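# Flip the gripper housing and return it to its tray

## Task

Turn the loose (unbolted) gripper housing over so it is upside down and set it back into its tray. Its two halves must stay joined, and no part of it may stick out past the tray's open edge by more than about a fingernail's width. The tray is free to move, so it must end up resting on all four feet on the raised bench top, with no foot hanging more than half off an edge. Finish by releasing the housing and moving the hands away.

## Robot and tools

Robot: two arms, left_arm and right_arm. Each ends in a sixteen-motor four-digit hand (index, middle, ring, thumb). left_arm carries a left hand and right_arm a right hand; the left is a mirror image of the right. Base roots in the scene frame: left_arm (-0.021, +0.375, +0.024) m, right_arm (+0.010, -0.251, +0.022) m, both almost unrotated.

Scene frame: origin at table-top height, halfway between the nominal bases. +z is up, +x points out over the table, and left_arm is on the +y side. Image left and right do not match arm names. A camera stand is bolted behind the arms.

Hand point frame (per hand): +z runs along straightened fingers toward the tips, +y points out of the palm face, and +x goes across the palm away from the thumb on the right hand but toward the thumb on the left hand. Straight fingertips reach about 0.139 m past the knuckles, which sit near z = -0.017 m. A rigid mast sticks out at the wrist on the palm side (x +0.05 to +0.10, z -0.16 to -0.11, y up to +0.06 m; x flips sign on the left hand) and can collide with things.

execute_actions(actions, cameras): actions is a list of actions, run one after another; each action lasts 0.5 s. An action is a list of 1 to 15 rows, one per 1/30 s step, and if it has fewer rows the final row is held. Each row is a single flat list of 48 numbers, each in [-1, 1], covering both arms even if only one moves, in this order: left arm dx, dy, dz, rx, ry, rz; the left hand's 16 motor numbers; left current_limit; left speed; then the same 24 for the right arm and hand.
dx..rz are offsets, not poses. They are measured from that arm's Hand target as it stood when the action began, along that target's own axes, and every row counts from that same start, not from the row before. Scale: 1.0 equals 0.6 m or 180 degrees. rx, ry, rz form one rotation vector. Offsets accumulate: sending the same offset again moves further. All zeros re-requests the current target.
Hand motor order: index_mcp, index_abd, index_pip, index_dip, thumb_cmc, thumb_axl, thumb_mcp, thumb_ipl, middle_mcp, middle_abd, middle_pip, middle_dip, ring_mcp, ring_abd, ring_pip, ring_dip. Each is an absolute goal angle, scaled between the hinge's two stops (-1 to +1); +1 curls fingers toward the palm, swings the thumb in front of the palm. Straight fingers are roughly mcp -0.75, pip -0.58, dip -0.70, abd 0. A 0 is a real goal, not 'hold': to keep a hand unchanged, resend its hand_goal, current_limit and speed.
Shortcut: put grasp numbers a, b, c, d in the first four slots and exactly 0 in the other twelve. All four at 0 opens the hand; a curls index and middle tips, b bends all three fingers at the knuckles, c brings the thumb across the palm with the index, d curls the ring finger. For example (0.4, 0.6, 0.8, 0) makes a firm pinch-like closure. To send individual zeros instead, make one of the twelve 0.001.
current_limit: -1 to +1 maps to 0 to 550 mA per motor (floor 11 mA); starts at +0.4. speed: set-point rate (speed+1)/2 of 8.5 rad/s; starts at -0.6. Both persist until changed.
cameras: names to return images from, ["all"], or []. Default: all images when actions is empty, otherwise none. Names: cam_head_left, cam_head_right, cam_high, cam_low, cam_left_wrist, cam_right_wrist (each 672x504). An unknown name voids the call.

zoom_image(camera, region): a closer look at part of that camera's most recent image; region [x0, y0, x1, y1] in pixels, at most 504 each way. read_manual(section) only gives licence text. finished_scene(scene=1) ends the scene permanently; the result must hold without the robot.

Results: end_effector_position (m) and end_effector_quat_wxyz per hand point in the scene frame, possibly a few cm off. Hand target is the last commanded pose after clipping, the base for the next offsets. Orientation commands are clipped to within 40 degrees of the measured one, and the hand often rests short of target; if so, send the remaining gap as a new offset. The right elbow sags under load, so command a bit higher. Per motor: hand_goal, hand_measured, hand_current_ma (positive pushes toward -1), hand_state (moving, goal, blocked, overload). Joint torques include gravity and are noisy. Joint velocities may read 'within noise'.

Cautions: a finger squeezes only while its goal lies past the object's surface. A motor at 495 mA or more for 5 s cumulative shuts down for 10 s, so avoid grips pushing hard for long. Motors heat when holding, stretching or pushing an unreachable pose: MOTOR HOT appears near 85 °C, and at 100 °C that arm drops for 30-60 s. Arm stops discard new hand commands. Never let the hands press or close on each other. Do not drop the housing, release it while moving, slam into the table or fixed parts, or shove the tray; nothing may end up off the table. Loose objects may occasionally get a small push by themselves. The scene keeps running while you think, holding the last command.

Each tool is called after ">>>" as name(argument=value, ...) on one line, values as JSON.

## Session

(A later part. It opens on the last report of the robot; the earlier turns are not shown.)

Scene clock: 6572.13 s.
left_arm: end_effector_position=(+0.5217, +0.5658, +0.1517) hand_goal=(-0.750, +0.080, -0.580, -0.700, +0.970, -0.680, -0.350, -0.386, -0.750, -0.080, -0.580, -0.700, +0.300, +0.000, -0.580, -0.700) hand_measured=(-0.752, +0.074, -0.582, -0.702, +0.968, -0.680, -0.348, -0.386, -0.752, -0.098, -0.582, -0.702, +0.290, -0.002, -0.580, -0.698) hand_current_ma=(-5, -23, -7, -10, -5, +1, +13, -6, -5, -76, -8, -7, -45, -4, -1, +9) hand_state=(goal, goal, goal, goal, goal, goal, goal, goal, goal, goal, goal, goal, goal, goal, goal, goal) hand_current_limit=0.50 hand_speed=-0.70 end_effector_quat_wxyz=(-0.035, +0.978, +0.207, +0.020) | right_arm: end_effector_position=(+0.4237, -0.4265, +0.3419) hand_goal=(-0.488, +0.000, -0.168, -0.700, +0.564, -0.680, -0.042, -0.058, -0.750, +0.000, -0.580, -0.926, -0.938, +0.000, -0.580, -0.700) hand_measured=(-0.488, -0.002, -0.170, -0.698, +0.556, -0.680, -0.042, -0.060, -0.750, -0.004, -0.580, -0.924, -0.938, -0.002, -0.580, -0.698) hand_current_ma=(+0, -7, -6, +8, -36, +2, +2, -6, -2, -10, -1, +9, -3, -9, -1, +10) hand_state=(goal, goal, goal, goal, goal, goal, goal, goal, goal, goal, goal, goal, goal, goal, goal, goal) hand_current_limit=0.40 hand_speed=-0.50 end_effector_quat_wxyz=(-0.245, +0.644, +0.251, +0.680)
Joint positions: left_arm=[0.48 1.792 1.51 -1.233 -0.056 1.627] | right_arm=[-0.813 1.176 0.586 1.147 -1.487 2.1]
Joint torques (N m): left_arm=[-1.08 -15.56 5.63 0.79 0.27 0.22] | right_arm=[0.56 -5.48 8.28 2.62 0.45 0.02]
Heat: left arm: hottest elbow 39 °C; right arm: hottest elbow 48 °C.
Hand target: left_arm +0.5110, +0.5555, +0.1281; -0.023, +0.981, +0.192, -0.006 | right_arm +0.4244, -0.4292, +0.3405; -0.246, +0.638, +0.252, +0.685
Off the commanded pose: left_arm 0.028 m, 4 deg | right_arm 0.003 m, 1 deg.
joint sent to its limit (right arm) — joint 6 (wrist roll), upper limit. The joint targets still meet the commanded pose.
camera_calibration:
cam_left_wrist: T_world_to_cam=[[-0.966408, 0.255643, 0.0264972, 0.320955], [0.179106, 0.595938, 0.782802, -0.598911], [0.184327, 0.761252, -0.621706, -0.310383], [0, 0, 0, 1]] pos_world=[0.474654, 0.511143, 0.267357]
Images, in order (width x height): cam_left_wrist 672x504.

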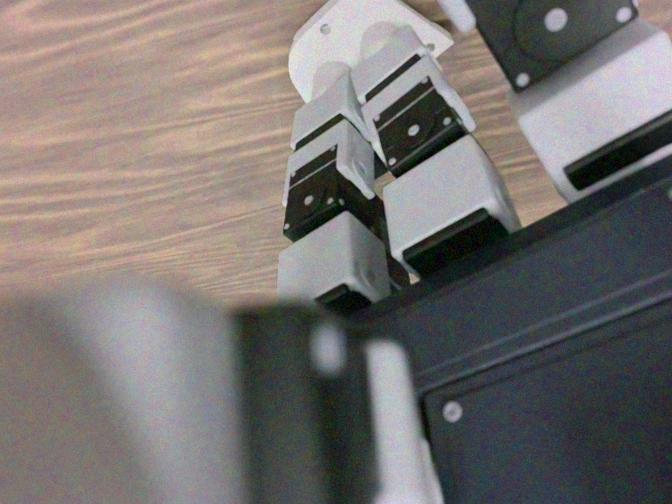

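>>> execute_actions(actions=[[[-0.0343,0.01,0,0,0,0.0311,-0.75,0.08,-0.58,-0.70,0.97,-0.68,-0.35,-0.386,-0.75,-0.08,-0.58,-0.70,0.3,0.001,-0.58,-0.70,0.5,-0.7,0,0,0,0,0,0,0,0,0.75,0,0,0,0,0,0,0,0,0,0,0,0,0,0.4,-0.5]],[[-0.0332,0.0122,0,0,0,0.0311,-0.75,0.08,-0.58,-0.70,0.97,-0.68,-0.35,-0.386,-0.75,-0.08,-0.58,-0.70,0.3,0.001,-0.58,-0.70,0.5,-0.7,0,0,0,0,0,0,0,0,0.75,0,0,0,0,0,0,0,0,0,0,0,0,0,0.4,-0.5]],[[-0.0317,0.0142,0,0,0,0.0311,-0.75,0.08,-0.58,-0.70,0.97,-0.68,-0.35,-0.386,-0.75,-0.08,-0.58,-0.70,0.3,0.001,-0.58,-0.70,0.5,-0.7,0,0,0,0,0,0,0,0,0.75,0,0,0,0,0,0,0,0,0,0,0,0,0,0.4,-0.5]]], cameras=["cam_left_wrist","cam_head_right"])

>>> zoom_image(camera="cam_left_wrist", region=[250, 0, 450, 150])

>>> zoom_image(camera="cam_head_right", region=[100, 260, 180, 340])

Scene clock: 6584.03 s.
left_arm: end_effector_position=(+0.4718, +0.5306, +0.1491) hand_goal=(-0.750, +0.080, -0.580, -0.700, +0.970, -0.680, -0.350, -0.386, -0.750, -0.080, -0.580, -0.700, +0.300, +0.000, -0.580, -0.700) hand_measured=(-0.756, +0.072, -0.584, -0.702, +0.968, -0.680, -0.348, -0.386, -0.756, -0.102, -0.584, -0.702, +0.290, -0.002, -0.580, -0.698) hand_current_ma=(-34, -35, -18, -10, -5, +1, +13, -6, -31, -92, -14, -7, -45, -4, -1, +9) hand_state=(goal, goal, goal, goal, goal, goal, goal, goal, goal, blocked, goal, goal, goal, goal, goal, goal) hand_current_limit=0.50 hand_speed=-0.70 end_effector_quat_wxyz=(-0.037, +0.997, +0.066, +0.016) | right_arm: end_effector_position=(+0.4237, -0.4265, +0.3419) hand_goal=(-0.488, +0.000, -0.168, -0.700, +0.564, -0.680, -0.042, -0.058, -0.750, +0.000, -0.580, -0.926, -0.938, +0.000, -0.580, -0.700) hand_measured=(-0.488, -0.002, -0.170, -0.698, +0.556, -0.680, -0.042, -0.060, -0.750, -0.004, -0.580, -0.924, -0.938, -0.002, -0.580, -0.698) hand_current_ma=(+0, -7, -6, +8, -36, +2, +2, -6, -2, -10, -1, +9, -3, -9, -1, +10) hand_state=(goal, goal, goal, goal, goal, goal, goal, goal, goal, goal, goal, goal, goal, goal, goal, goal) hand_current_limit=0.40 hand_speed=-0.50 end_effector_quat_wxyz=(-0.245, +0.644, +0.251, +0.680)
Joint positions: left_arm=[0.466 1.703 1.386 -1.196 -0.056 1.899] | right_arm=[-0.813 1.176 0.586 1.147 -1.487 2.1]
Joint torques (N m): left_arm=[-1.61 -14.04 5.39 0.64 0.25 0.23] | right_arm=[0.91 -4.6 8.34 2.85 0.44 0]
Heat: left arm: hottest elbow 38 °C; right arm: hottest elbow 48 °C.
Hand target: left_arm +0.4602, +0.5175, +0.1276; -0.022, +0.999, +0.047, -0.009 | right_arm +0.4244, -0.4292, +0.3405; -0.246, +0.638, +0.252, +0.685
Off the commanded pose: left_arm 0.028 m, 4 deg | right_arm 0.003 m, 1 deg.
joint sent to its limit (right arm) — joint 6 (wrist roll), upper limit. The joint targets still meet the commanded pose.
camera_calibration:
cam_left_wrist: T_world_to_cam=[[-0.855205, 0.516139, 0.0471636, 0.0880008], [0.353261, 0.513894, 0.781741, -0.605452], [0.37925, 0.68521, -0.621817, -0.327582], [0, 0, 0, 1]] pos_world=[0.413377, 0.49018, 0.26546]
Images, in order (width x height): cam_head_right 672x504, cam_left_wrist 672x504.

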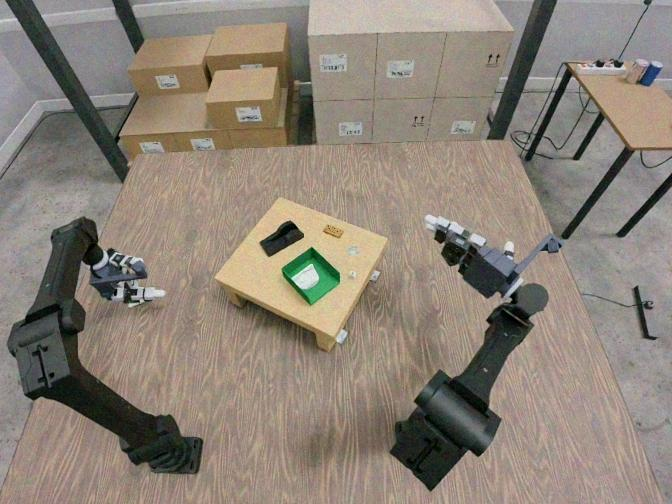

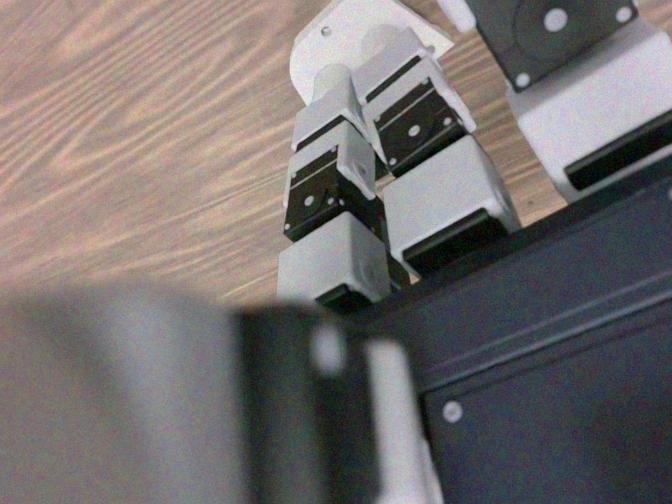

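Scaled by 2.520 from the camera's 672x504 image, which has a finer 960x720 frame.

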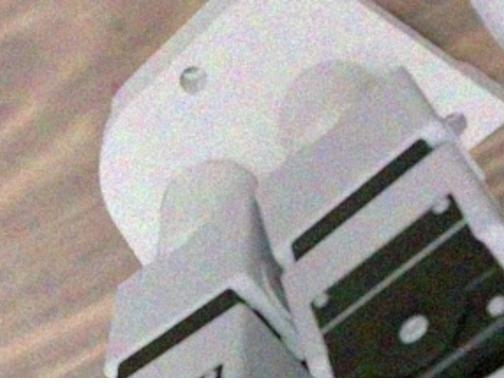

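Scaled by 6.300 from the camera's 672x504 image, which has a finer 960x720 frame.

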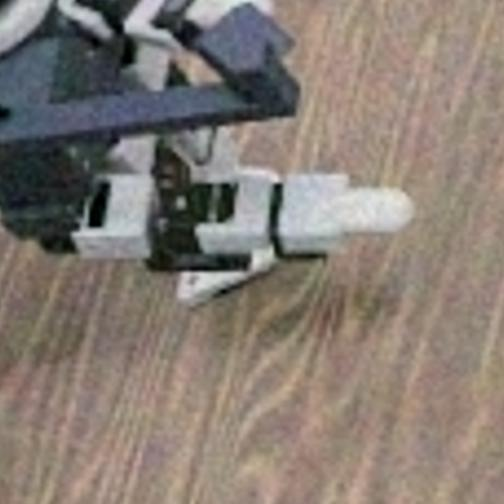

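>>> execute_actions(actions=[[[0,0,-0.04,0,0,0,-0.75,0.08,-0.58,-0.70,0.97,-0.68,-0.35,-0.386,-0.75,-0.08,-0.58,-0.70,0.3,0.001,-0.58,-0.70,0.4,-0.7,0,0,0,0,0,0,0,0,0.75,0,0,0,0,0,0,0,0,0,0,0,0,0,0.4,-0.5]],[[0,0,-0.07,0,0,0,-0.75,0.08,-0.58,-0.70,0.97,-0.68,-0.35,-0.386,-0.75,-0.08,-0.58,-0.70,0.3,0.001,-0.58,-0.70,0.4,-0.7,0,0,0,0,0,0,0,0,0.75,0,0,0,0,0,0,0,0,0,0,0,0,0,0.4,-0.5]],[[0,0,-0.09,0,0,0,-0.75,0.08,-0.58,-0.70,0.97,-0.68,-0.35,-0.386,-0.75,-0.08,-0.58,-0.70,0.3,0.001,-0.58,-0.70,0.4,-0.7,0,0,0,0,0,0,0,0,0.75,0,0,0,0,0,0,0,0,0,0,0,0,0,0.4,-0.5]],[[0,0,-0.05,0,0,0,-0.75,0.08,-0.58,-0.70,0.97,-0.68,-0.35,-0.386,-0.75,-0.08,-0.58,-0.70,0,0.001,-0.58,-0.70,0.4,-0.7,0,0,0,0,0,0,0,0,0.75,0,0,0,0,0,0,0,0,0,0,0,0,0,0.4,-0.5]],[[0,-0.1637,0.0321,0.1667,0,0,-0.2,-0.13,-0.58,-0.70,0.43,-0.68,-0.18,-0.386,-0.75,0.001,-0.58,-0.70,-0.75,0.001,-0.58,-0.70,0.4,-0.7,0,0,0,0,0,0,0,0,0.75,0,0,0,0,0,0,0,0,0,0,0,0,0,0.4,-0.5]],[[0,-0.1637,0.0321,0.1667,0,0,0.4,-0.13,-0.58,-0.70,0.43,-0.68,-0.18,-0.386,-0.75,0.001,-0.58,-0.70,-0.75,0.001,-0.58,-0.70,0.4,-0.7,0,0,0,0,0,0,0,0,0.75,0,0,0,0,0,0,0,0,0,0,0,0,0,0.4,-0.5]],[[0,-0.1637,0.0321,0.1667,0,0,0.4,-0.13,-0.58,-0.70,0.43,-0.68,-0.18,-0.386,-0.75,0.001,-0.58,-0.70,-0.75,0.001,-0.58,-0.70,0.4,-0.7,0,0,0,0,0,0,0,0,0.75,0,0,0,0,0,0,0,0,0,0,0,0,0,0.4,-0.5]]], cameras=["cam_head_left","cam_head_right"])

>>> zoom_image(camera="cam_head_left", region=[90, 270, 160, 340])

>>> zoom_image(camera="cam_head_right", region=[100, 270, 170, 340])

Scene clock: 6617.17 s.
left_arm: end_effector_position=(+0.4328, +0.7566, +0.3632) hand_goal=(+0.400, -0.130, -0.580, -0.700, +0.430, -0.680, -0.180, -0.386, -0.750, +0.000, -0.580, -0.700, -0.750, +0.000, -0.580, -0.700) hand_measured=(+0.398, -0.128, -0.580, -0.702, +0.432, -0.680, -0.178, -0.386, -0.734, -0.002, -0.578, -0.702, -0.732, -0.002, -0.578, -0.698) hand_current_ma=(-5, +11, +0, -9, +13, +1, +9, -4, +81, -11, +10, -7, +91, -4, +9, +9) hand_state=(goal, goal, goal, goal, goal, goal, goal, goal, goal, goal, goal, goal, goal, goal, goal, goal) hand_current_limit=0.40 hand_speed=-0.70 end_effector_quat_wxyz=(+0.667, -0.721, -0.133, +0.130) | right_arm: end_effector_position=(+0.4237, -0.4265, +0.3419) hand_goal=(-0.488, +0.000, -0.168, -0.700, +0.564, -0.680, -0.042, -0.058, -0.750, +0.000, -0.580, -0.926, -0.938, +0.000, -0.580, -0.700) hand_measured=(-0.488, -0.002, -0.170, -0.698, +0.556, -0.680, -0.042, -0.060, -0.750, -0.004, -0.580, -0.924, -0.938, -0.002, -0.580, -0.698) hand_current_ma=(+0, -7, -6, +8, -36, +2, +2, -6, -2, -10, -1, +9, -3, -9, -1, +10) hand_state=(goal, goal, goal, goal, goal, goal, goal, goal, goal, goal, goal, goal, goal, goal, goal, goal) hand_current_limit=0.40 hand_speed=-0.50 end_effector_quat_wxyz=(-0.245, +0.644, +0.251, +0.680)
Joint positions: left_arm=[0.425 1.656 1.656 -1.055 -1.483 2.098] | right_arm=[-0.813 1.176 0.586 1.147 -1.487 2.1]
Joint torques (N m): left_arm=[-0.5 -15.33 12.49 1.11 -1.3 0.15] | right_arm=[1.08 -4.84 8.21 2.71 0.46 -0.03]
Heat: left arm: hottest elbow 38 °C; right arm: hottest elbow 48 °C.
Hand target: left_arm +0.4412, +0.7644, +0.3777; +0.722, -0.690, -0.026, +0.040 | right_arm +0.4244, -0.4292, +0.3405; -0.246, +0.638, +0.252, +0.685
Off the commanded pose: left_arm 0.018 m, 18 deg | right_arm 0.003 m, 1 deg.
joint sent to its limit (left arm) — joint 6 (wrist roll), upper limit. The joint targets are off in orientation, not in position.
joint sent to its limit (right arm) — joint 6 (wrist roll), upper limit. The joint targets still meet the commanded pose.
Images, in order (width x height): cam_head_left 672x504, cam_head_right 672x504.

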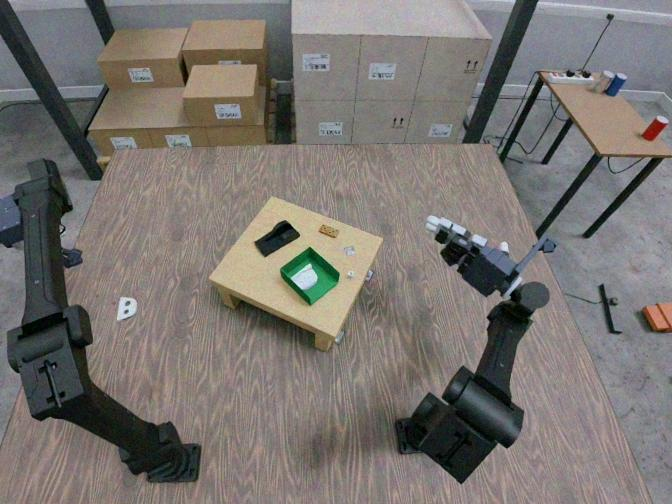

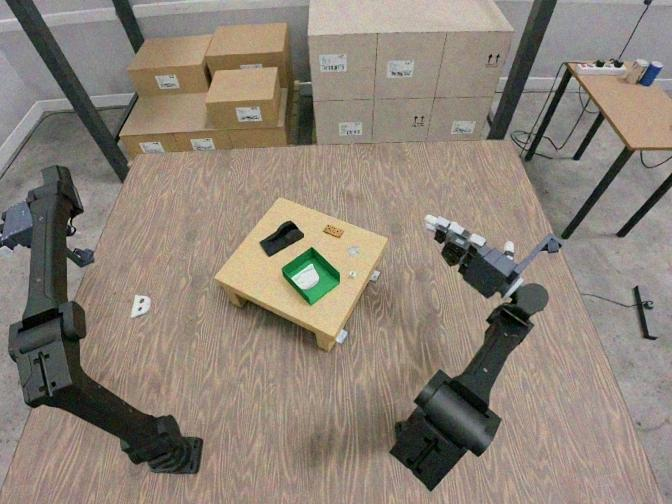

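Scaled by 7.200 from the camera's 672x504 image, which has a finer 960x720 frame.

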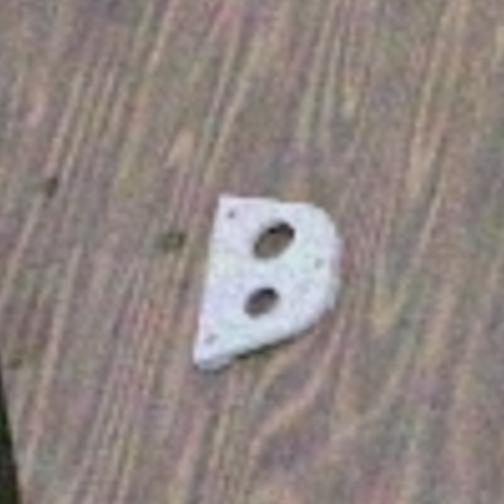

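Scaled by 7.200 from the camera's 672x504 image, which has a finer 960x720 frame.

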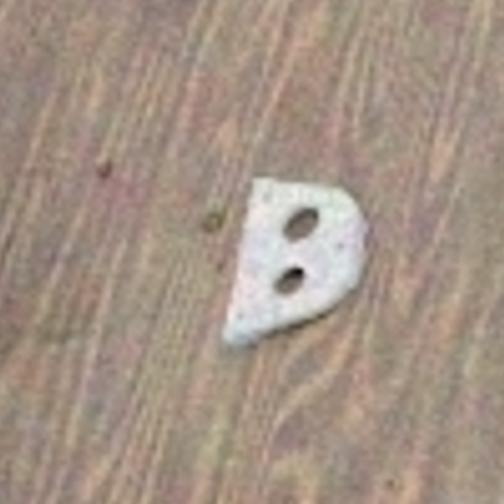

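>>> execute_actions(actions=[[[-0.03,0.03,-0.0507,0,-0.011,0,0.4,-0.13,-0.58,-0.70,0.43,-0.68,-0.18,-0.386,-0.75,0.001,-0.58,-0.70,-0.75,0.001,-0.58,-0.70,0.4,-0.7,0,0,0,0,0,0,0,0,0.75,0,0,0,0,0,0,0,0,0,0,0,0,0,0.4,-0.5]],[[-0.03,0.05,-0.0507,0,0,0,0.4,-0.13,-0.58,-0.70,0.43,-0.68,-0.18,-0.386,-0.75,0.001,-0.58,-0.70,-0.75,0.001,-0.58,-0.70,0.4,-0.7,0,0,0,0,0,0,0,0,0.75,0,0,0,0,0,0,0,0,0,0,0,0,0,0.4,-0.5]],[[-0.03,0.05,-0.0507,0,0,0,0.4,-0.13,-0.58,-0.70,0.43,-0.68,-0.18,-0.386,-0.75,0.001,-0.58,-0.70,-0.75,0.001,-0.58,-0.70,0.4,-0.7,0,0,0,0,0,0,0,0,0.75,0,0,0,0,0,0,0,0,0,0,0,0,0,0.4,-0.5]],[[-0.03,0.05,-0.0507,0,0,0,0.4,-0.13,-0.58,-0.70,0.43,-0.68,-0.18,-0.386,-0.75,0.001,-0.58,-0.70,-0.75,0.001,-0.58,-0.70,0.4,-0.7,0,0,0,0,0,0,0,0,0.75,0,0,0,0,0,0,0,0,0,0,0,0,0,0.4,-0.5]]])

Scene clock: 6639.67 s.
left_arm: end_effector_position=(+0.3801, +0.6388, +0.2557) hand_goal=(+0.400, -0.130, -0.580, -0.700, +0.430, -0.680, -0.180, -0.386, -0.750, +0.000, -0.580, -0.700, -0.750, +0.000, -0.580, -0.700) hand_measured=(+0.400, -0.128, -0.580, -0.702, +0.430, -0.680, -0.178, -0.386, -0.734, -0.002, -0.578, -0.702, -0.732, -0.002, -0.578, -0.698) hand_current_ma=(+2, +6, +0, -9, +4, +1, +8, -4, +81, -11, +10, -7, +91, -4, +9, +9) hand_state=(goal, goal, goal, goal, goal, goal, goal, goal, goal, goal, goal, goal, goal, goal, goal, goal) hand_current_limit=0.40 hand_speed=-0.70 end_effector_quat_wxyz=(+0.698, -0.707, -0.051, +0.099) | right_arm: end_effector_position=(+0.4237, -0.4265, +0.3419) hand_goal=(-0.488, +0.000, -0.168, -0.700, +0.564, -0.680, -0.042, -0.058, -0.750, +0.000, -0.580, -0.926, -0.938, +0.000, -0.580, -0.700) hand_measured=(-0.488, -0.002, -0.170, -0.698, +0.556, -0.680, -0.042, -0.060, -0.750, -0.004, -0.580, -0.924, -0.938, -0.002, -0.580, -0.698) hand_current_ma=(+0, -7, -6, +8, -36, +2, +2, -6, -2, -10, -1, +9, -3, -9, -1, +10) hand_state=(goal, goal, goal, goal, goal, goal, goal, goal, goal, goal, goal, goal, goal, goal, goal, goal) hand_current_limit=0.40 hand_speed=-0.50 end_effector_quat_wxyz=(-0.245, +0.644, +0.251, +0.680)
Joint positions: left_arm=[0.222 1.449 1.111 -0.857 -1.566 2.017] | right_arm=[-0.813 1.176 0.586 1.147 -1.487 2.1]
Joint torques (N m): left_arm=[-0.91 -13.57 7.69 1.72 -1.41 -0.1] | right_arm=[0.56 -5.13 8.2 2.76 0.46 -0.01]
Heat: left arm: hottest elbow 43 °C; right arm: hottest elbow 48 °C.
Hand target: left_arm +0.3818, +0.6399, +0.2653; +0.721, -0.689, -0.039, +0.052 | right_arm +0.4244, -0.4292, +0.3405; -0.246, +0.638, +0.252, +0.685
Off the commanded pose: left_arm 0.010 m, 7 deg | right_arm 0.003 m, 1 deg.
joint sent to its limit (left arm) — joint 5 (wrist yaw), lower limit. The joint targets are off in orientation, not in position.
joint sent to its limit (right arm) — joint 6 (wrist roll), upper limit. The joint targets still meet the commanded pose.

>>> execute_actions(actions=[[[0.0012,0.07,-0.0055,0,0,0,0.4,-0.13,-0.58,-0.70,0.43,-0.68,-0.18,-0.386,-0.75,0.001,-0.58,-0.70,-0.75,0.001,-0.58,-0.70,0.4,-0.7,0,0,0,0,0,0,0,0,0.75,0,0,0,0,0,0,0,0,0,0,0,0,0,0.4,-0.5]],[[0.0012,0.07,-0.0055,0,0,0,0.4,-0.13,-0.58,-0.70,0.43,-0.68,-0.18,-0.386,-0.75,0.001,-0.58,-0.70,-0.75,0.001,-0.58,-0.70,0.4,-0.7,0,0,0,0,0,0,0,0,0.75,0,0,0,0,0,0,0,0,0,0,0,0,0,0.4,-0.5]],[[0.0012,0.05,-0.0055,0,0,0,0.4,-0.13,-0.58,-0.70,0.43,-0.68,-0.18,-0.386,-0.75,0.001,-0.58,-0.70,-0.75,0.001,-0.58,-0.70,0.4,-0.7,0,0,0,0,0,0,0,0,0.75,0,0,0,0,0,0,0,0,0,0,0,0,0,0.4,-0.5]]], cameras=["cam_low","cam_high","cam_head_right"])

>>> zoom_image(camera="cam_low", region=[460, 220, 580, 320])

>>> zoom_image(camera="cam_high", region=[460, 180, 580, 280])

Scene clock: 6666.10 s.
left_arm: end_effector_position=(+0.3768, +0.6351, +0.1548) hand_goal=(+0.400, -0.130, -0.580, -0.700, +0.430, -0.680, -0.180, -0.386, -0.750, +0.000, -0.580, -0.700, -0.750, +0.000, -0.580, -0.700) hand_measured=(+0.400, -0.128, -0.580, -0.702, +0.430, -0.680, -0.178, -0.386, -0.734, -0.002, -0.578, -0.702, -0.732, -0.002, -0.578, -0.698) hand_current_ma=(+2, +6, +0, -9, +4, +1, +8, -4, +81, -11, +10, -7, +91, -4, +9, +9) hand_state=(goal, goal, goal, goal, goal, goal, goal, goal, goal, goal, goal, goal, goal, goal, goal, goal) hand_current_limit=0.40 hand_speed=-0.70 end_effector_quat_wxyz=(+0.701, -0.705, -0.059, +0.087) | right_arm: end_effector_position=(+0.4237, -0.4265, +0.3419) hand_goal=(-0.488, +0.000, -0.168, -0.700, +0.564, -0.680, -0.042, -0.058, -0.750, +0.000, -0.580, -0.926, -0.938, +0.000, -0.580, -0.700) hand_measured=(-0.488, -0.002, -0.170, -0.698, +0.556, -0.680, -0.042, -0.060, -0.750, -0.004, -0.580, -0.924, -0.938, -0.002, -0.580, -0.698) hand_current_ma=(+0, -7, -6, +8, -36, +2, +2, -6, -2, -10, -1, +9, -3, -9, -1, +10) hand_state=(goal, goal, goal, goal, goal, goal, goal, goal, goal, goal, goal, goal, goal, goal, goal, goal) hand_current_limit=0.40 hand_speed=-0.50 end_effector_quat_wxyz=(-0.245, +0.644, +0.251, +0.680)
Joint positions: left_arm=[0.214 1.581 0.969 -0.728 -1.569 1.842] | right_arm=[-0.813 1.176 0.586 1.147 -1.487 2.1]
Joint torques (N m): left_arm=[-1.32 -11.16 6.87 1.47 -1.31 -0.15] | right_arm=[0.32 -5.01 8.24 2.78 0.45 -0.03]
Heat: left arm: hottest elbow 41 °C; right arm: hottest elbow 48 °C.
Hand target: left_arm +0.3829, +0.6354, +0.1510; +0.721, -0.689, -0.039, +0.051 | right_arm +0.4244, -0.4292, +0.3405; -0.246, +0.638, +0.252, +0.685
Off the commanded pose: left_arm 0.007 m, 6 deg | right_arm 0.003 m, 1 deg.
joint sent to its limit (left arm) — joint 5 (wrist yaw), lower limit. The joint targets are off in orientation, not in position.
joint sent to its limit (right arm) — joint 6 (wrist roll), upper limit. The joint targets still meet the commanded pose.
Images, in order (width x height): cam_head_right 672x504, cam_high 672x504, cam_low 672x504.

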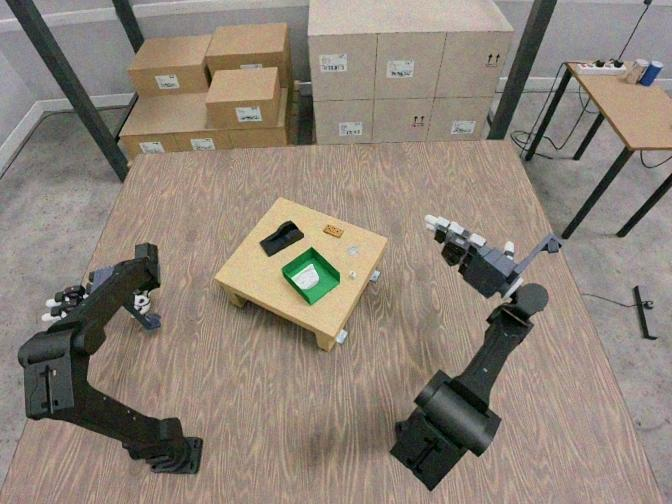

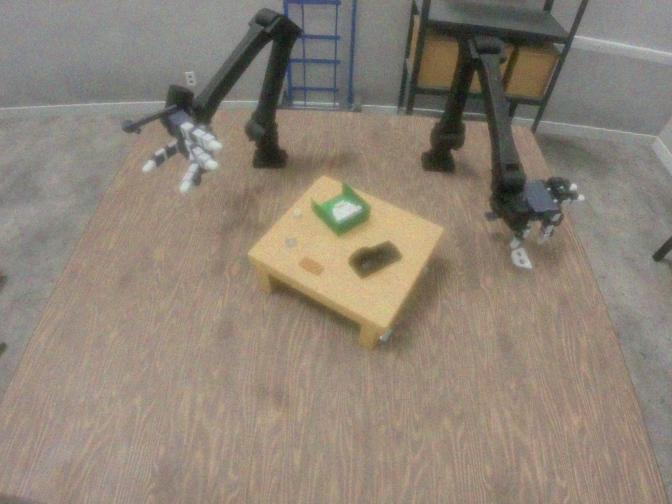

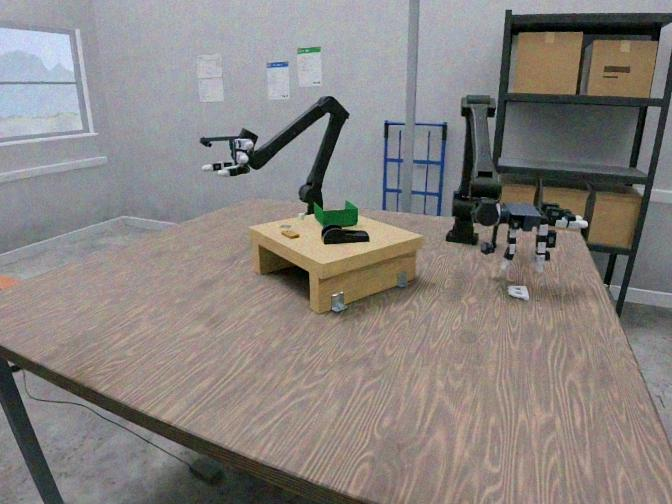

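Scaled by 4.200 from the camera's 672x504 image, which has a finer 960x720 frame.

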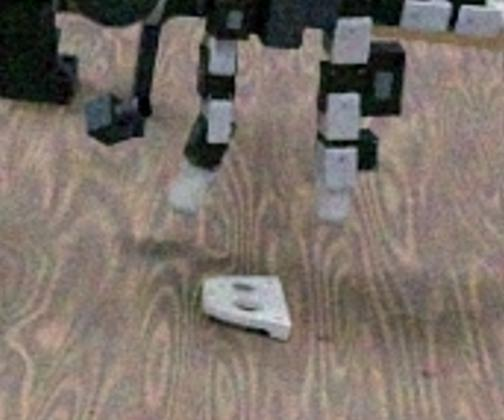

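Scaled by 4.200 from the camera's 672x504 image, which has a finer 960x720 frame.

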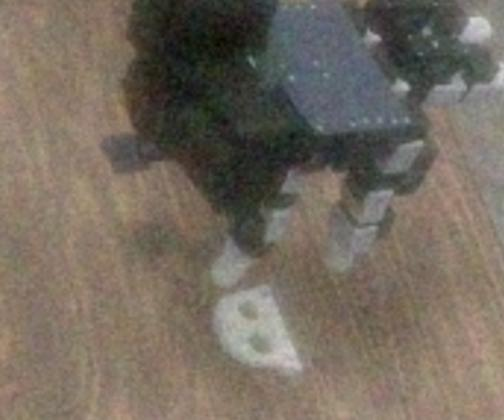

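>>> execute_actions(actions=[[[0.007,0.05,-0.004,0,0,0,0.4,-0.13,-0.58,-0.70,0.43,-0.68,-0.18,-0.386,-0.75,0.001,-0.58,-0.70,-0.75,0.001,-0.58,-0.70,0.4,-0.7,0,0,0,0,0,0,0,0,0.75,0,0,0,0,0,0,0,0,0,0,0,0,0,0.4,-0.5]],[[0,0.035,-0.003,0,0,0,0.4,-0.13,-0.58,-0.70,0.43,-0.68,-0.18,-0.386,-0.75,0.001,-0.58,-0.70,-0.75,0.001,-0.58,-0.70,0.4,-0.7,0,0,0,0,0,0,0,0,0.75,0,0,0,0,0,0,0,0,0,0,0,0,0,0.4,-0.5]]], cameras=["cam_low","cam_high"])

>>> zoom_image(camera="cam_low", region=[480, 240, 560, 310])

>>> zoom_image(camera="cam_high", region=[480, 200, 560, 280])

Scene clock: 6675.90 s.
left_arm: end_effector_position=(+0.3817, +0.6347, +0.1054) hand_goal=(+0.400, -0.130, -0.580, -0.700, +0.430, -0.680, -0.180, -0.386, -0.750, +0.000, -0.580, -0.700, -0.750, +0.000, -0.580, -0.700) hand_measured=(+0.400, -0.128, -0.580, -0.702, +0.430, -0.680, -0.178, -0.386, -0.734, -0.002, -0.578, -0.702, -0.732, -0.002, -0.578, -0.698) hand_current_ma=(+2, +6, +0, -9, +4, +1, +8, -4, +81, -11, +10, -7, +91, -4, +9, +9) hand_state=(goal, goal, goal, goal, goal, goal, goal, goal, goal, goal, goal, goal, goal, goal, goal, goal) hand_current_limit=0.40 hand_speed=-0.70 end_effector_quat_wxyz=(+0.701, -0.705, -0.060, +0.084) | right_arm: end_effector_position=(+0.4237, -0.4265, +0.3419) hand_goal=(-0.488, +0.000, -0.168, -0.700, +0.564, -0.680, -0.042, -0.058, -0.750, +0.000, -0.580, -0.926, -0.938, +0.000, -0.580, -0.700) hand_measured=(-0.488, -0.002, -0.170, -0.698, +0.556, -0.680, -0.042, -0.060, -0.750, -0.004, -0.580, -0.924, -0.938, -0.002, -0.580, -0.698) hand_current_ma=(+0, -7, -6, +8, -36, +2, +2, -6, -2, -10, -1, +9, -3, -9, -1, +10) hand_state=(goal, goal, goal, goal, goal, goal, goal, goal, goal, goal, goal, goal, goal, goal, goal, goal) hand_current_limit=0.40 hand_speed=-0.50 end_effector_quat_wxyz=(-0.245, +0.644, +0.251, +0.680)
Joint positions: left_arm=[0.211 1.688 0.946 -0.671 -1.569 1.764] | right_arm=[-0.813 1.176 0.586 1.147 -1.487 2.1]
Joint torques (N m): left_arm=[-1.67 -11.75 6.06 1.32 -1.31 -0.09] | right_arm=[0.85 -4.48 8.31 2.69 0.45 -0.02]
Heat: left arm: hottest elbow 40 °C; right arm: hottest elbow 48 °C.
Hand target: left_arm +0.3866, +0.6340, +0.0998; +0.721, -0.689, -0.039, +0.051 | right_arm +0.4244, -0.4292, +0.3405; -0.246, +0.638, +0.252, +0.685
Off the commanded pose: left_arm 0.008 m, 5 deg | right_arm 0.003 m, 1 deg.
joint sent to its limit (left arm) — joint 5 (wrist yaw), lower limit. The joint targets are off in orientation, not in position.
joint sent to its limit (right arm) — joint 6 (wrist roll), upper limit. The joint targets still meet the commanded pose.
Images, in order (width x height): cam_high 672x504, cam_low 672x504.

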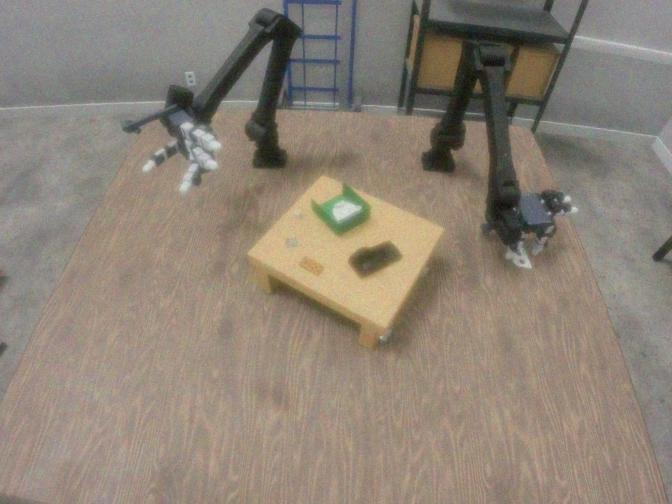

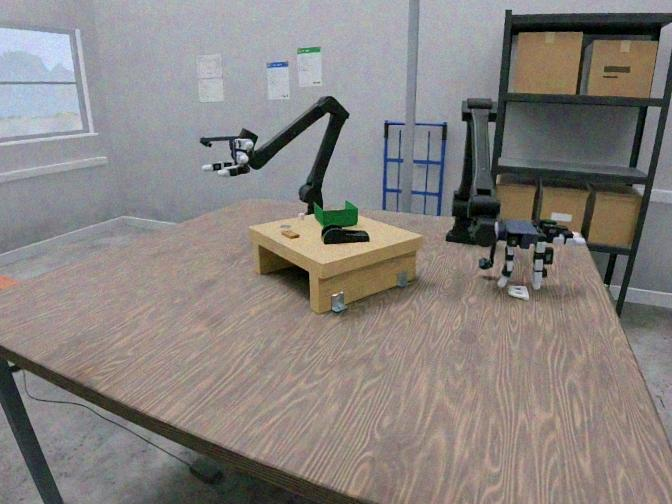

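Scaled by 6.300 from the camera's 672x504 image, which has a finer 960x720 frame.

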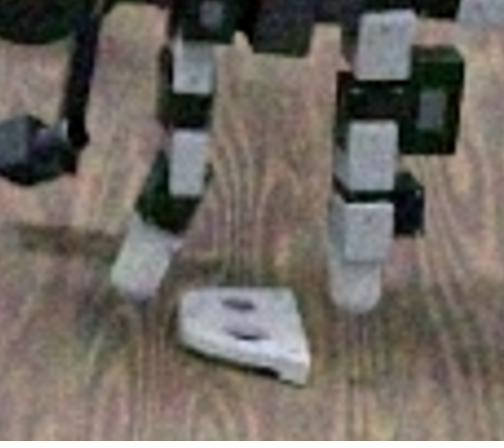

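Scaled by 6.300 from the camera's 672x504 image, which has a finer 960x720 frame.

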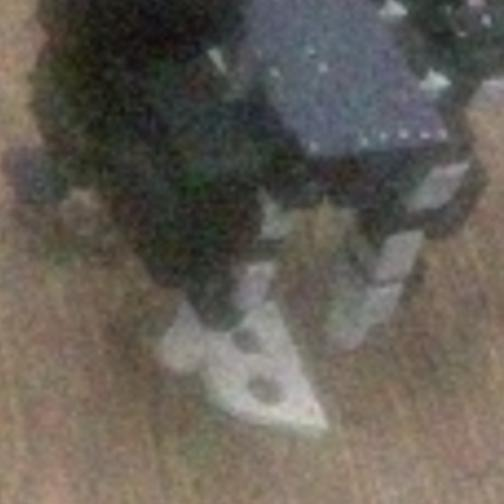

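>>> execute_actions(actions=[[[0,0.03,0,0,0,0,0.4,-0.13,-0.58,-0.70,0.43,-0.68,-0.18,-0.386,-0.75,0.001,-0.58,-0.70,-0.75,0.001,-0.58,-0.70,0.3,-0.8,0,0,0,0,0,0,0,0,0.75,0,0,0,0,0,0,0,0,0,0,0,0,0,0.4,-0.5]],[[0,0.012,0,0,0,0,0.44,-0.13,-0.58,-0.70,0.43,-0.68,-0.15,-0.386,-0.75,0.001,-0.58,-0.70,-0.75,0.001,-0.58,-0.70,0.1,-0.85,0,0,0,0,0,0,0,0,0.75,0,0,0,0,0,0,0,0,0,0,0,0,0,0.4,-0.5]]], cameras=["cam_low","cam_high"])

>>> zoom_image(camera="cam_low", region=[480, 240, 560, 310])

>>> zoom_image(camera="cam_high", region=[480, 200, 560, 280])

Scene clock: 6691.40 s.
left_arm: end_effector_position=(+0.3836, +0.6352, +0.0878) hand_goal=(+0.440, -0.130, -0.580, -0.700, +0.430, -0.680, -0.150, -0.386, -0.750, +0.000, -0.580, -0.700, -0.750, +0.000, -0.580, -0.700) hand_measured=(+0.440, -0.128, -0.580, -0.702, +0.444, -0.680, -0.162, -0.388, -0.734, -0.002, -0.578, -0.702, -0.732, -0.002, -0.578, -0.698) hand_current_ma=(-4, +7, +0, -9, +63, +1, -69, -18, +81, -11, +10, -7, +91, -4, +9, +9) hand_state=(goal, goal, goal, goal, goal, goal, goal, goal, goal, goal, goal, goal, goal, goal, goal, goal) hand_current_limit=0.10 hand_speed=-0.85 end_effector_quat_wxyz=(+0.703, -0.704, -0.066, +0.078) | right_arm: end_effector_position=(+0.4237, -0.4265, +0.3419) hand_goal=(-0.488, +0.000, -0.168, -0.700, +0.564, -0.680, -0.042, -0.058, -0.750, +0.000, -0.580, -0.926, -0.938, +0.000, -0.580, -0.700) hand_measured=(-0.488, -0.002, -0.170, -0.698, +0.556, -0.680, -0.042, -0.060, -0.750, -0.004, -0.580, -0.924, -0.938, -0.002, -0.580, -0.698) hand_current_ma=(+0, -7, -6, +8, -36, +2, +2, -6, -2, -10, -1, +9, -3, -9, -1, +10) hand_state=(goal, goal, goal, goal, goal, goal, goal, goal, goal, goal, goal, goal, goal, goal, goal, goal) hand_current_limit=0.40 hand_speed=-0.50 end_effector_quat_wxyz=(-0.245, +0.644, +0.251, +0.680)
Joint positions: left_arm=[0.211 1.729 0.941 -0.653 -1.57 1.719] | right_arm=[-0.813 1.176 0.586 1.147 -1.487 2.1]
Joint torques (N m): left_arm=[-1.2 -11.34 5.72 1.28 -1.29 -0.17] | right_arm=[0.38 -4.48 8.43 2.61 0.41 0.03]
Heat: left arm: hottest elbow 39 °C; right arm: hottest elbow 48 °C.
Hand target: left_arm +0.3859, +0.6351, +0.0745; +0.721, -0.689, -0.039, +0.052 | right_arm +0.4244, -0.4292, +0.3405; -0.246, +0.638, +0.252, +0.685
Off the commanded pose: left_arm 0.013 m, 5 deg | right_arm 0.003 m, 1 deg.
joint sent to its limit (left arm) — joint 5 (wrist yaw), lower limit. The joint targets are off in orientation, not in position.
joint sent to its limit (right arm) — joint 6 (wrist roll), upper limit. The joint targets still meet the commanded pose.
Images, in order (width x height): cam_high 672x504, cam_low 672x504.

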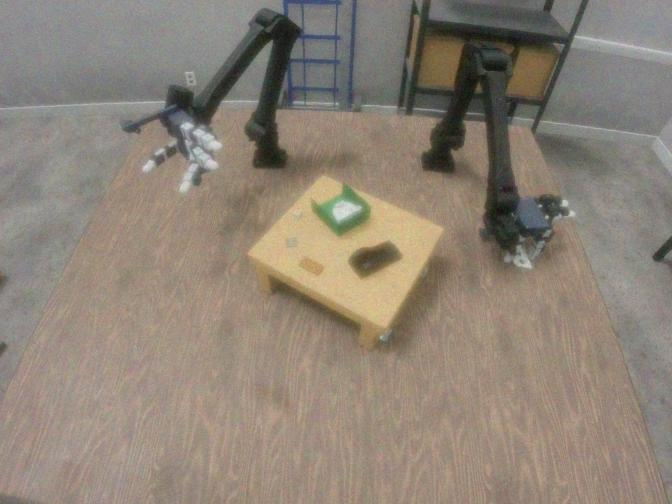

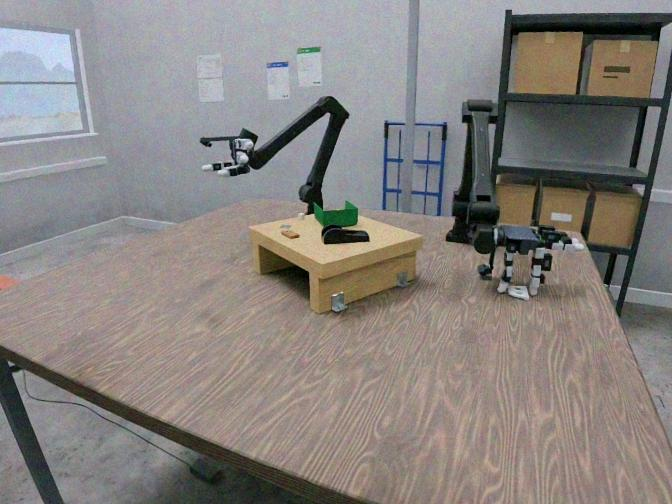

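Scaled by 6.300 from the camera's 672x504 image, which has a finer 960x720 frame.

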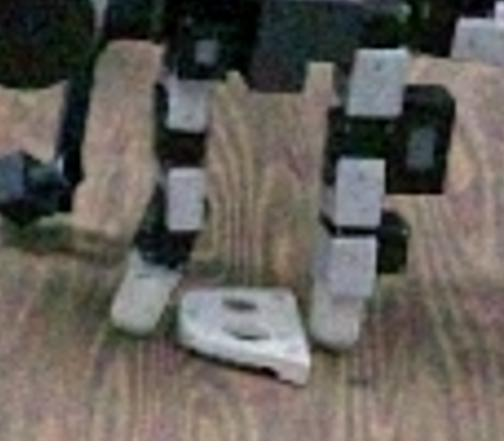

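Scaled by 6.300 from the camera's 672x504 image, which has a finer 960x720 frame.

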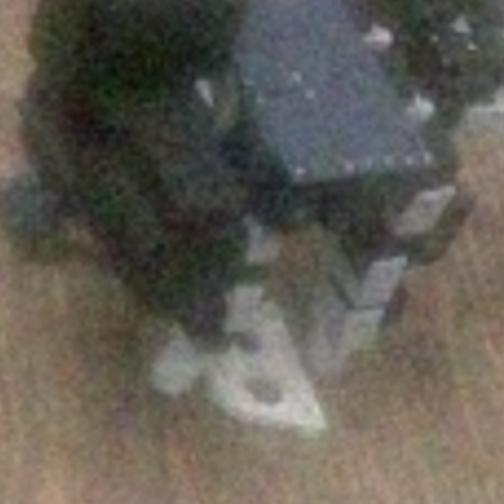

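>>> execute_actions(actions=[[[0,0.006,0,0,0,0,0.55,-0.13,-0.58,-0.70,0.43,-0.68,-0.09,-0.386,-0.75,0.001,-0.58,-0.70,-0.75,0.001,-0.58,-0.70,0.1,-0.85,0,0,0,0,0,0,0,0,0.75,0,0,0,0,0,0,0,0,0,0,0,0,0,0.4,-0.5]],[[0,0,0,0,0,0,0.66,-0.13,-0.58,-0.70,0.43,-0.68,-0.04,-0.386,-0.75,0.001,-0.58,-0.70,-0.75,0.001,-0.58,-0.70,0.1,-0.85,0,0,0,0,0,0,0,0,0.75,0,0,0,0,0,0,0,0,0,0,0,0,0,0.4,-0.5]]], cameras=["cam_low","cam_high"])

>>> zoom_image(camera="cam_low", region=[480, 240, 560, 310])

>>> zoom_image(camera="cam_high", region=[480, 200, 560, 280])

Scene clock: 6701.13 s.
left_arm: end_effector_position=(+0.3848, +0.6347, +0.0879) hand_goal=(+0.660, -0.130, -0.580, -0.700, +0.430, -0.680, -0.040, -0.386, -0.750, +0.000, -0.580, -0.700, -0.750, +0.000, -0.580, -0.700) hand_measured=(+0.522, -0.128, -0.596, -0.706, +0.454, -0.680, -0.122, -0.400, -0.734, -0.002, -0.578, -0.702, -0.732, -0.002, -0.578, -0.698) hand_current_ma=(-302, +7, -76, -29, +119, +1, -303, -93, +81, -11, +10, -7, +91, -4, +9, +9) hand_state=(blocked, goal, goal, goal, blocked, goal, blocked, goal, goal, goal, goal, goal, goal, goal, goal, goal) hand_current_limit=0.10 hand_speed=-0.85 end_effector_quat_wxyz=(+0.704, -0.703, -0.067, +0.075) | right_arm: end_effector_position=(+0.4237, -0.4265, +0.3419) hand_goal=(-0.488, +0.000, -0.168, -0.700, +0.564, -0.680, -0.042, -0.058, -0.750, +0.000, -0.580, -0.926, -0.938, +0.000, -0.580, -0.700) hand_measured=(-0.488, -0.002, -0.170, -0.698, +0.556, -0.680, -0.042, -0.060, -0.750, -0.004, -0.580, -0.924, -0.938, -0.002, -0.580, -0.698) hand_current_ma=(+0, -7, -6, +8, -36, +2, +2, -6, -2, -10, -1, +9, -3, -9, -1, +10) hand_state=(goal, goal, goal, goal, goal, goal, goal, goal, goal, goal, goal, goal, goal, goal, goal, goal) hand_current_limit=0.40 hand_speed=-0.50 end_effector_quat_wxyz=(-0.245, +0.644, +0.251, +0.680)
Joint positions: left_arm=[0.209 1.731 0.941 -0.653 -1.574 1.71] | right_arm=[-0.813 1.176 0.586 1.147 -1.487 2.1]
Joint torques (N m): left_arm=[-1.03 -10.52 5.61 1.11 -1.17 -0.19] | right_arm=[0.79 -4.78 8.05 2.76 0.51 0.02]
Heat: left arm: hottest elbow 38 °C; right arm: hottest elbow 48 °C.
Hand target: left_arm +0.3860, +0.6352, +0.0710; +0.721, -0.689, -0.039, +0.051 | right_arm +0.4244, -0.4292, +0.3405; -0.246, +0.638, +0.252, +0.685
Off the commanded pose: left_arm 0.017 m, 5 deg | right_arm 0.003 m, 1 deg.
joint sent to its limit (left arm) — joint 5 (wrist yaw), lower limit. The joint targets are off in orientation, not in position.
joint sent to its limit (right arm) — joint 6 (wrist roll), upper limit. The joint targets still meet the commanded pose.
Images, in order (width x height): cam_high 672x504, cam_low 672x504.

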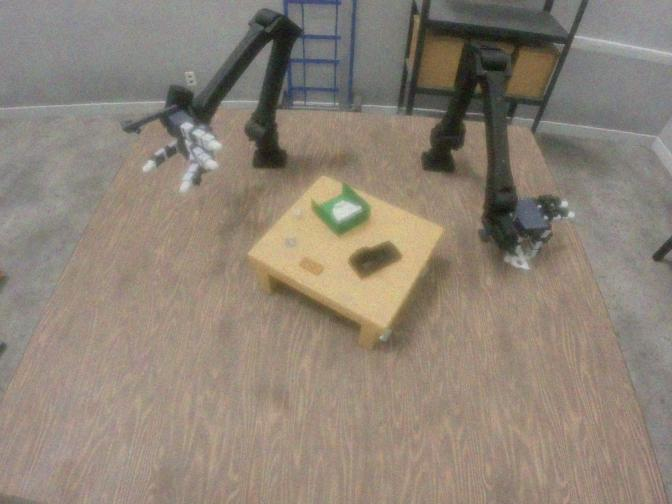

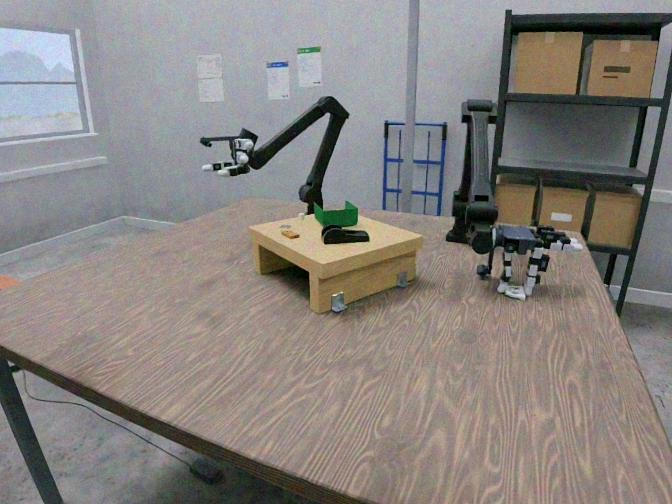

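Scaled by 6.300 from the camera's 672x504 image, which has a finer 960x720 frame.

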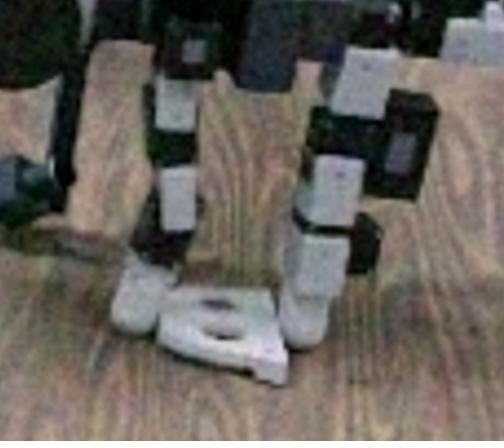

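Scaled by 6.300 from the camera's 672x504 image, which has a finer 960x720 frame.

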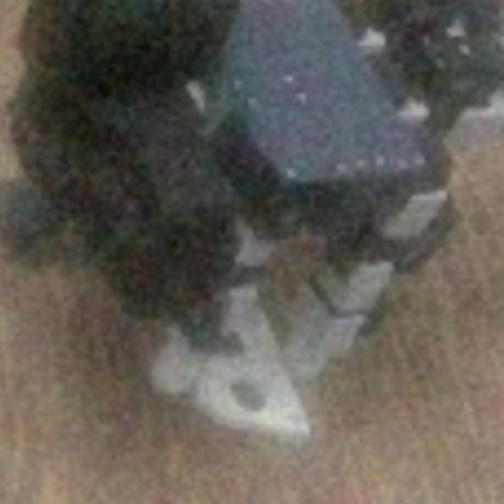

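>>> execute_actions(actions=[[[0,0,0,0,0,0,0.70,-0.13,-0.58,-0.70,0.43,-0.68,-0.02,-0.386,-0.75,0.001,-0.58,-0.70,-0.75,0.001,-0.58,-0.70,0.25,-0.85,0,0,0,0,0,0,0,0,0.75,0,0,0,0,0,0,0,0,0,0,0,0,0,0.4,-0.5]],[[0,-0.004,0,0,0,0,0.72,-0.13,-0.58,-0.70,0.43,-0.68,-0.02,-0.386,-0.75,0.001,-0.58,-0.70,-0.75,0.001,-0.58,-0.70,0.4,-0.85,0,0,0,0,0,0,0,0,0.75,0,0,0,0,0,0,0,0,0,0,0,0,0,0.4,-0.5]],[[0,-0.02,0,0,0,0,0.72,-0.13,-0.58,-0.70,0.43,-0.68,-0.02,-0.386,-0.75,0.001,-0.58,-0.70,-0.75,0.001,-0.58,-0.70,0.4,-0.85,0,0,0,0,0,0,0,0,0.75,0,0,0,0,0,0,0,0,0,0,0,0,0,0.4,-0.5]],[[0,-0.03,0,0,0,0,0.72,-0.13,-0.58,-0.70,0.43,-0.68,-0.02,-0.386,-0.75,0.001,-0.58,-0.70,-0.75,0.001,-0.58,-0.70,0.4,-0.85,0,0,0,0,0,0,0,0,0.75,0,0,0,0,0,0,0,0,0,0,0,0,0,0.4,-0.5]]], cameras=["cam_low","cam_high"])

>>> zoom_image(camera="cam_low", region=[480, 230, 560, 310])

>>> zoom_image(camera="cam_high", region=[480, 200, 560, 280])

Scene clock: 6718.80 s.
left_arm: end_effector_position=(+0.3790, +0.6335, +0.0897) hand_goal=(+0.720, -0.130, -0.580, -0.700, +0.430, -0.680, -0.020, -0.386, -0.750, +0.000, -0.580, -0.700, -0.750, +0.000, -0.580, -0.700) hand_measured=(+0.528, -0.128, -0.612, -0.714, +0.434, -0.680, -0.108, -0.404, -0.734, -0.002, -0.578, -0.702, -0.732, -0.002, -0.578, -0.698) hand_current_ma=(-385, +7, -152, -64, +18, +1, -385, -116, +81, -11, +10, -7, +91, -4, +9, +9) hand_state=(blocked, goal, blocked, goal, goal, goal, blocked, goal, goal, goal, goal, goal, goal, goal, goal, goal) hand_current_limit=0.40 hand_speed=-0.85 end_effector_quat_wxyz=(+0.703, -0.704, -0.056, +0.087) | right_arm: end_effector_position=(+0.4237, -0.4265, +0.3419) hand_goal=(-0.488, +0.000, -0.168, -0.700, +0.564, -0.680, -0.042, -0.058, -0.750, +0.000, -0.580, -0.926, -0.938, +0.000, -0.580, -0.700) hand_measured=(-0.488, -0.002, -0.170, -0.698, +0.556, -0.680, -0.042, -0.060, -0.750, -0.004, -0.580, -0.924, -0.938, -0.002, -0.580, -0.698) hand_current_ma=(+0, -7, -6, +8, -36, +2, +2, -6, -2, -10, -1, +9, -3, -9, -1, +10) hand_state=(goal, goal, goal, goal, goal, goal, goal, goal, goal, goal, goal, goal, goal, goal, goal, goal) hand_current_limit=0.40 hand_speed=-0.50 end_effector_quat_wxyz=(-0.245, +0.644, +0.251, +0.680)
Joint positions: left_arm=[0.209 1.724 0.941 -0.693 -1.574 1.71] | right_arm=[-0.813 1.176 0.586 1.147 -1.487 2.1]
Joint torques (N m): left_arm=[-1.2 -14.97 6.94 0.13 -1.21 0.05] | right_arm=[0.73 -4.6 8.25 2.62 0.44 0.01]
Heat: left arm: hottest elbow 38 °C; right arm: hottest elbow 48 °C.
Hand target: left_arm +0.3866, +0.6338, +0.1032; +0.721, -0.690, -0.039, +0.051 | right_arm +0.4244, -0.4292, +0.3405; -0.246, +0.638, +0.252, +0.685
Off the commanded pose: left_arm 0.016 m, 5 deg | right_arm 0.003 m, 1 deg.
joint sent to its limit (left arm) — joint 5 (wrist yaw), lower limit. The joint targets are off in orientation, not in position.
joint sent to its limit (right arm) — joint 6 (wrist roll), upper limit. The joint targets still meet the commanded pose.
Images, in order (width x height): cam_high 672x504, cam_low 672x504.

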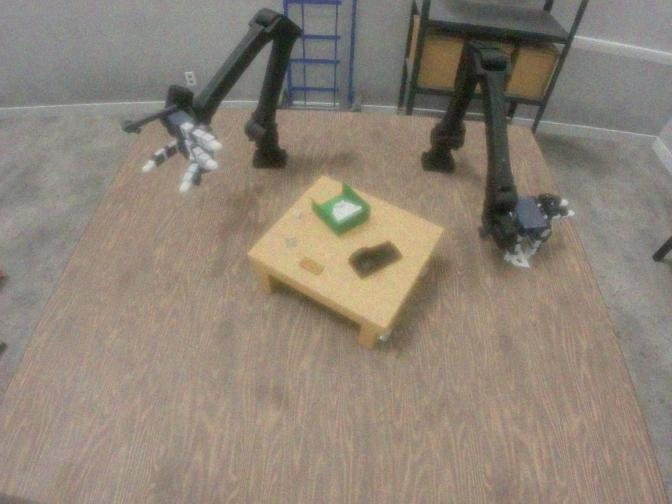

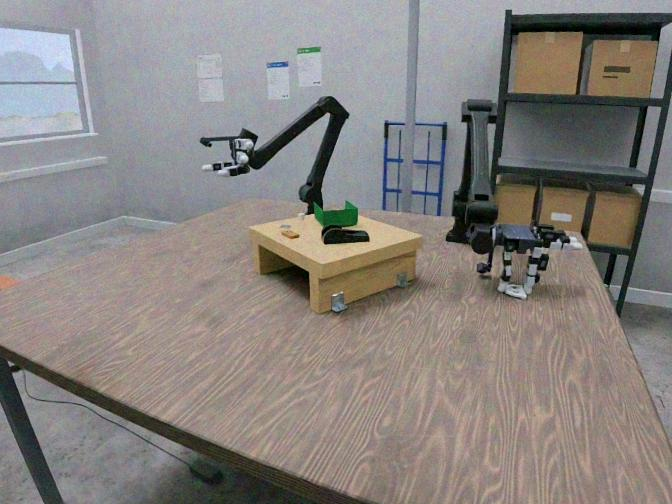

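Scaled by 6.300 from the camera's 672x504 image, which has a finer 960x720 frame.

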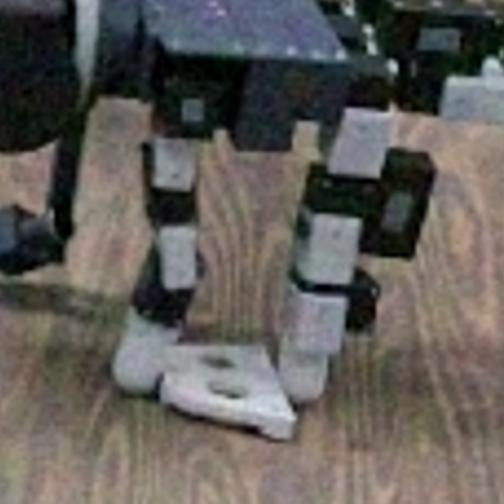

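Scaled by 6.300 from the camera's 672x504 image, which has a finer 960x720 frame.

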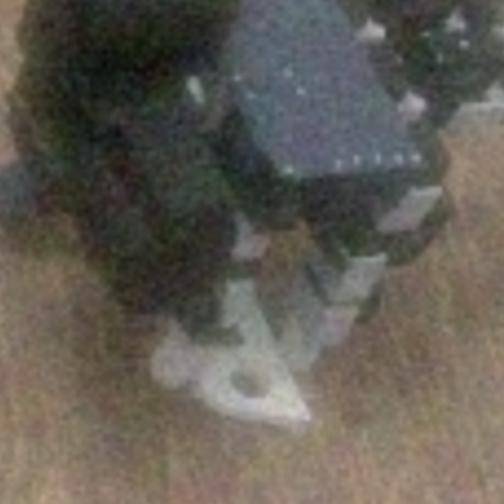

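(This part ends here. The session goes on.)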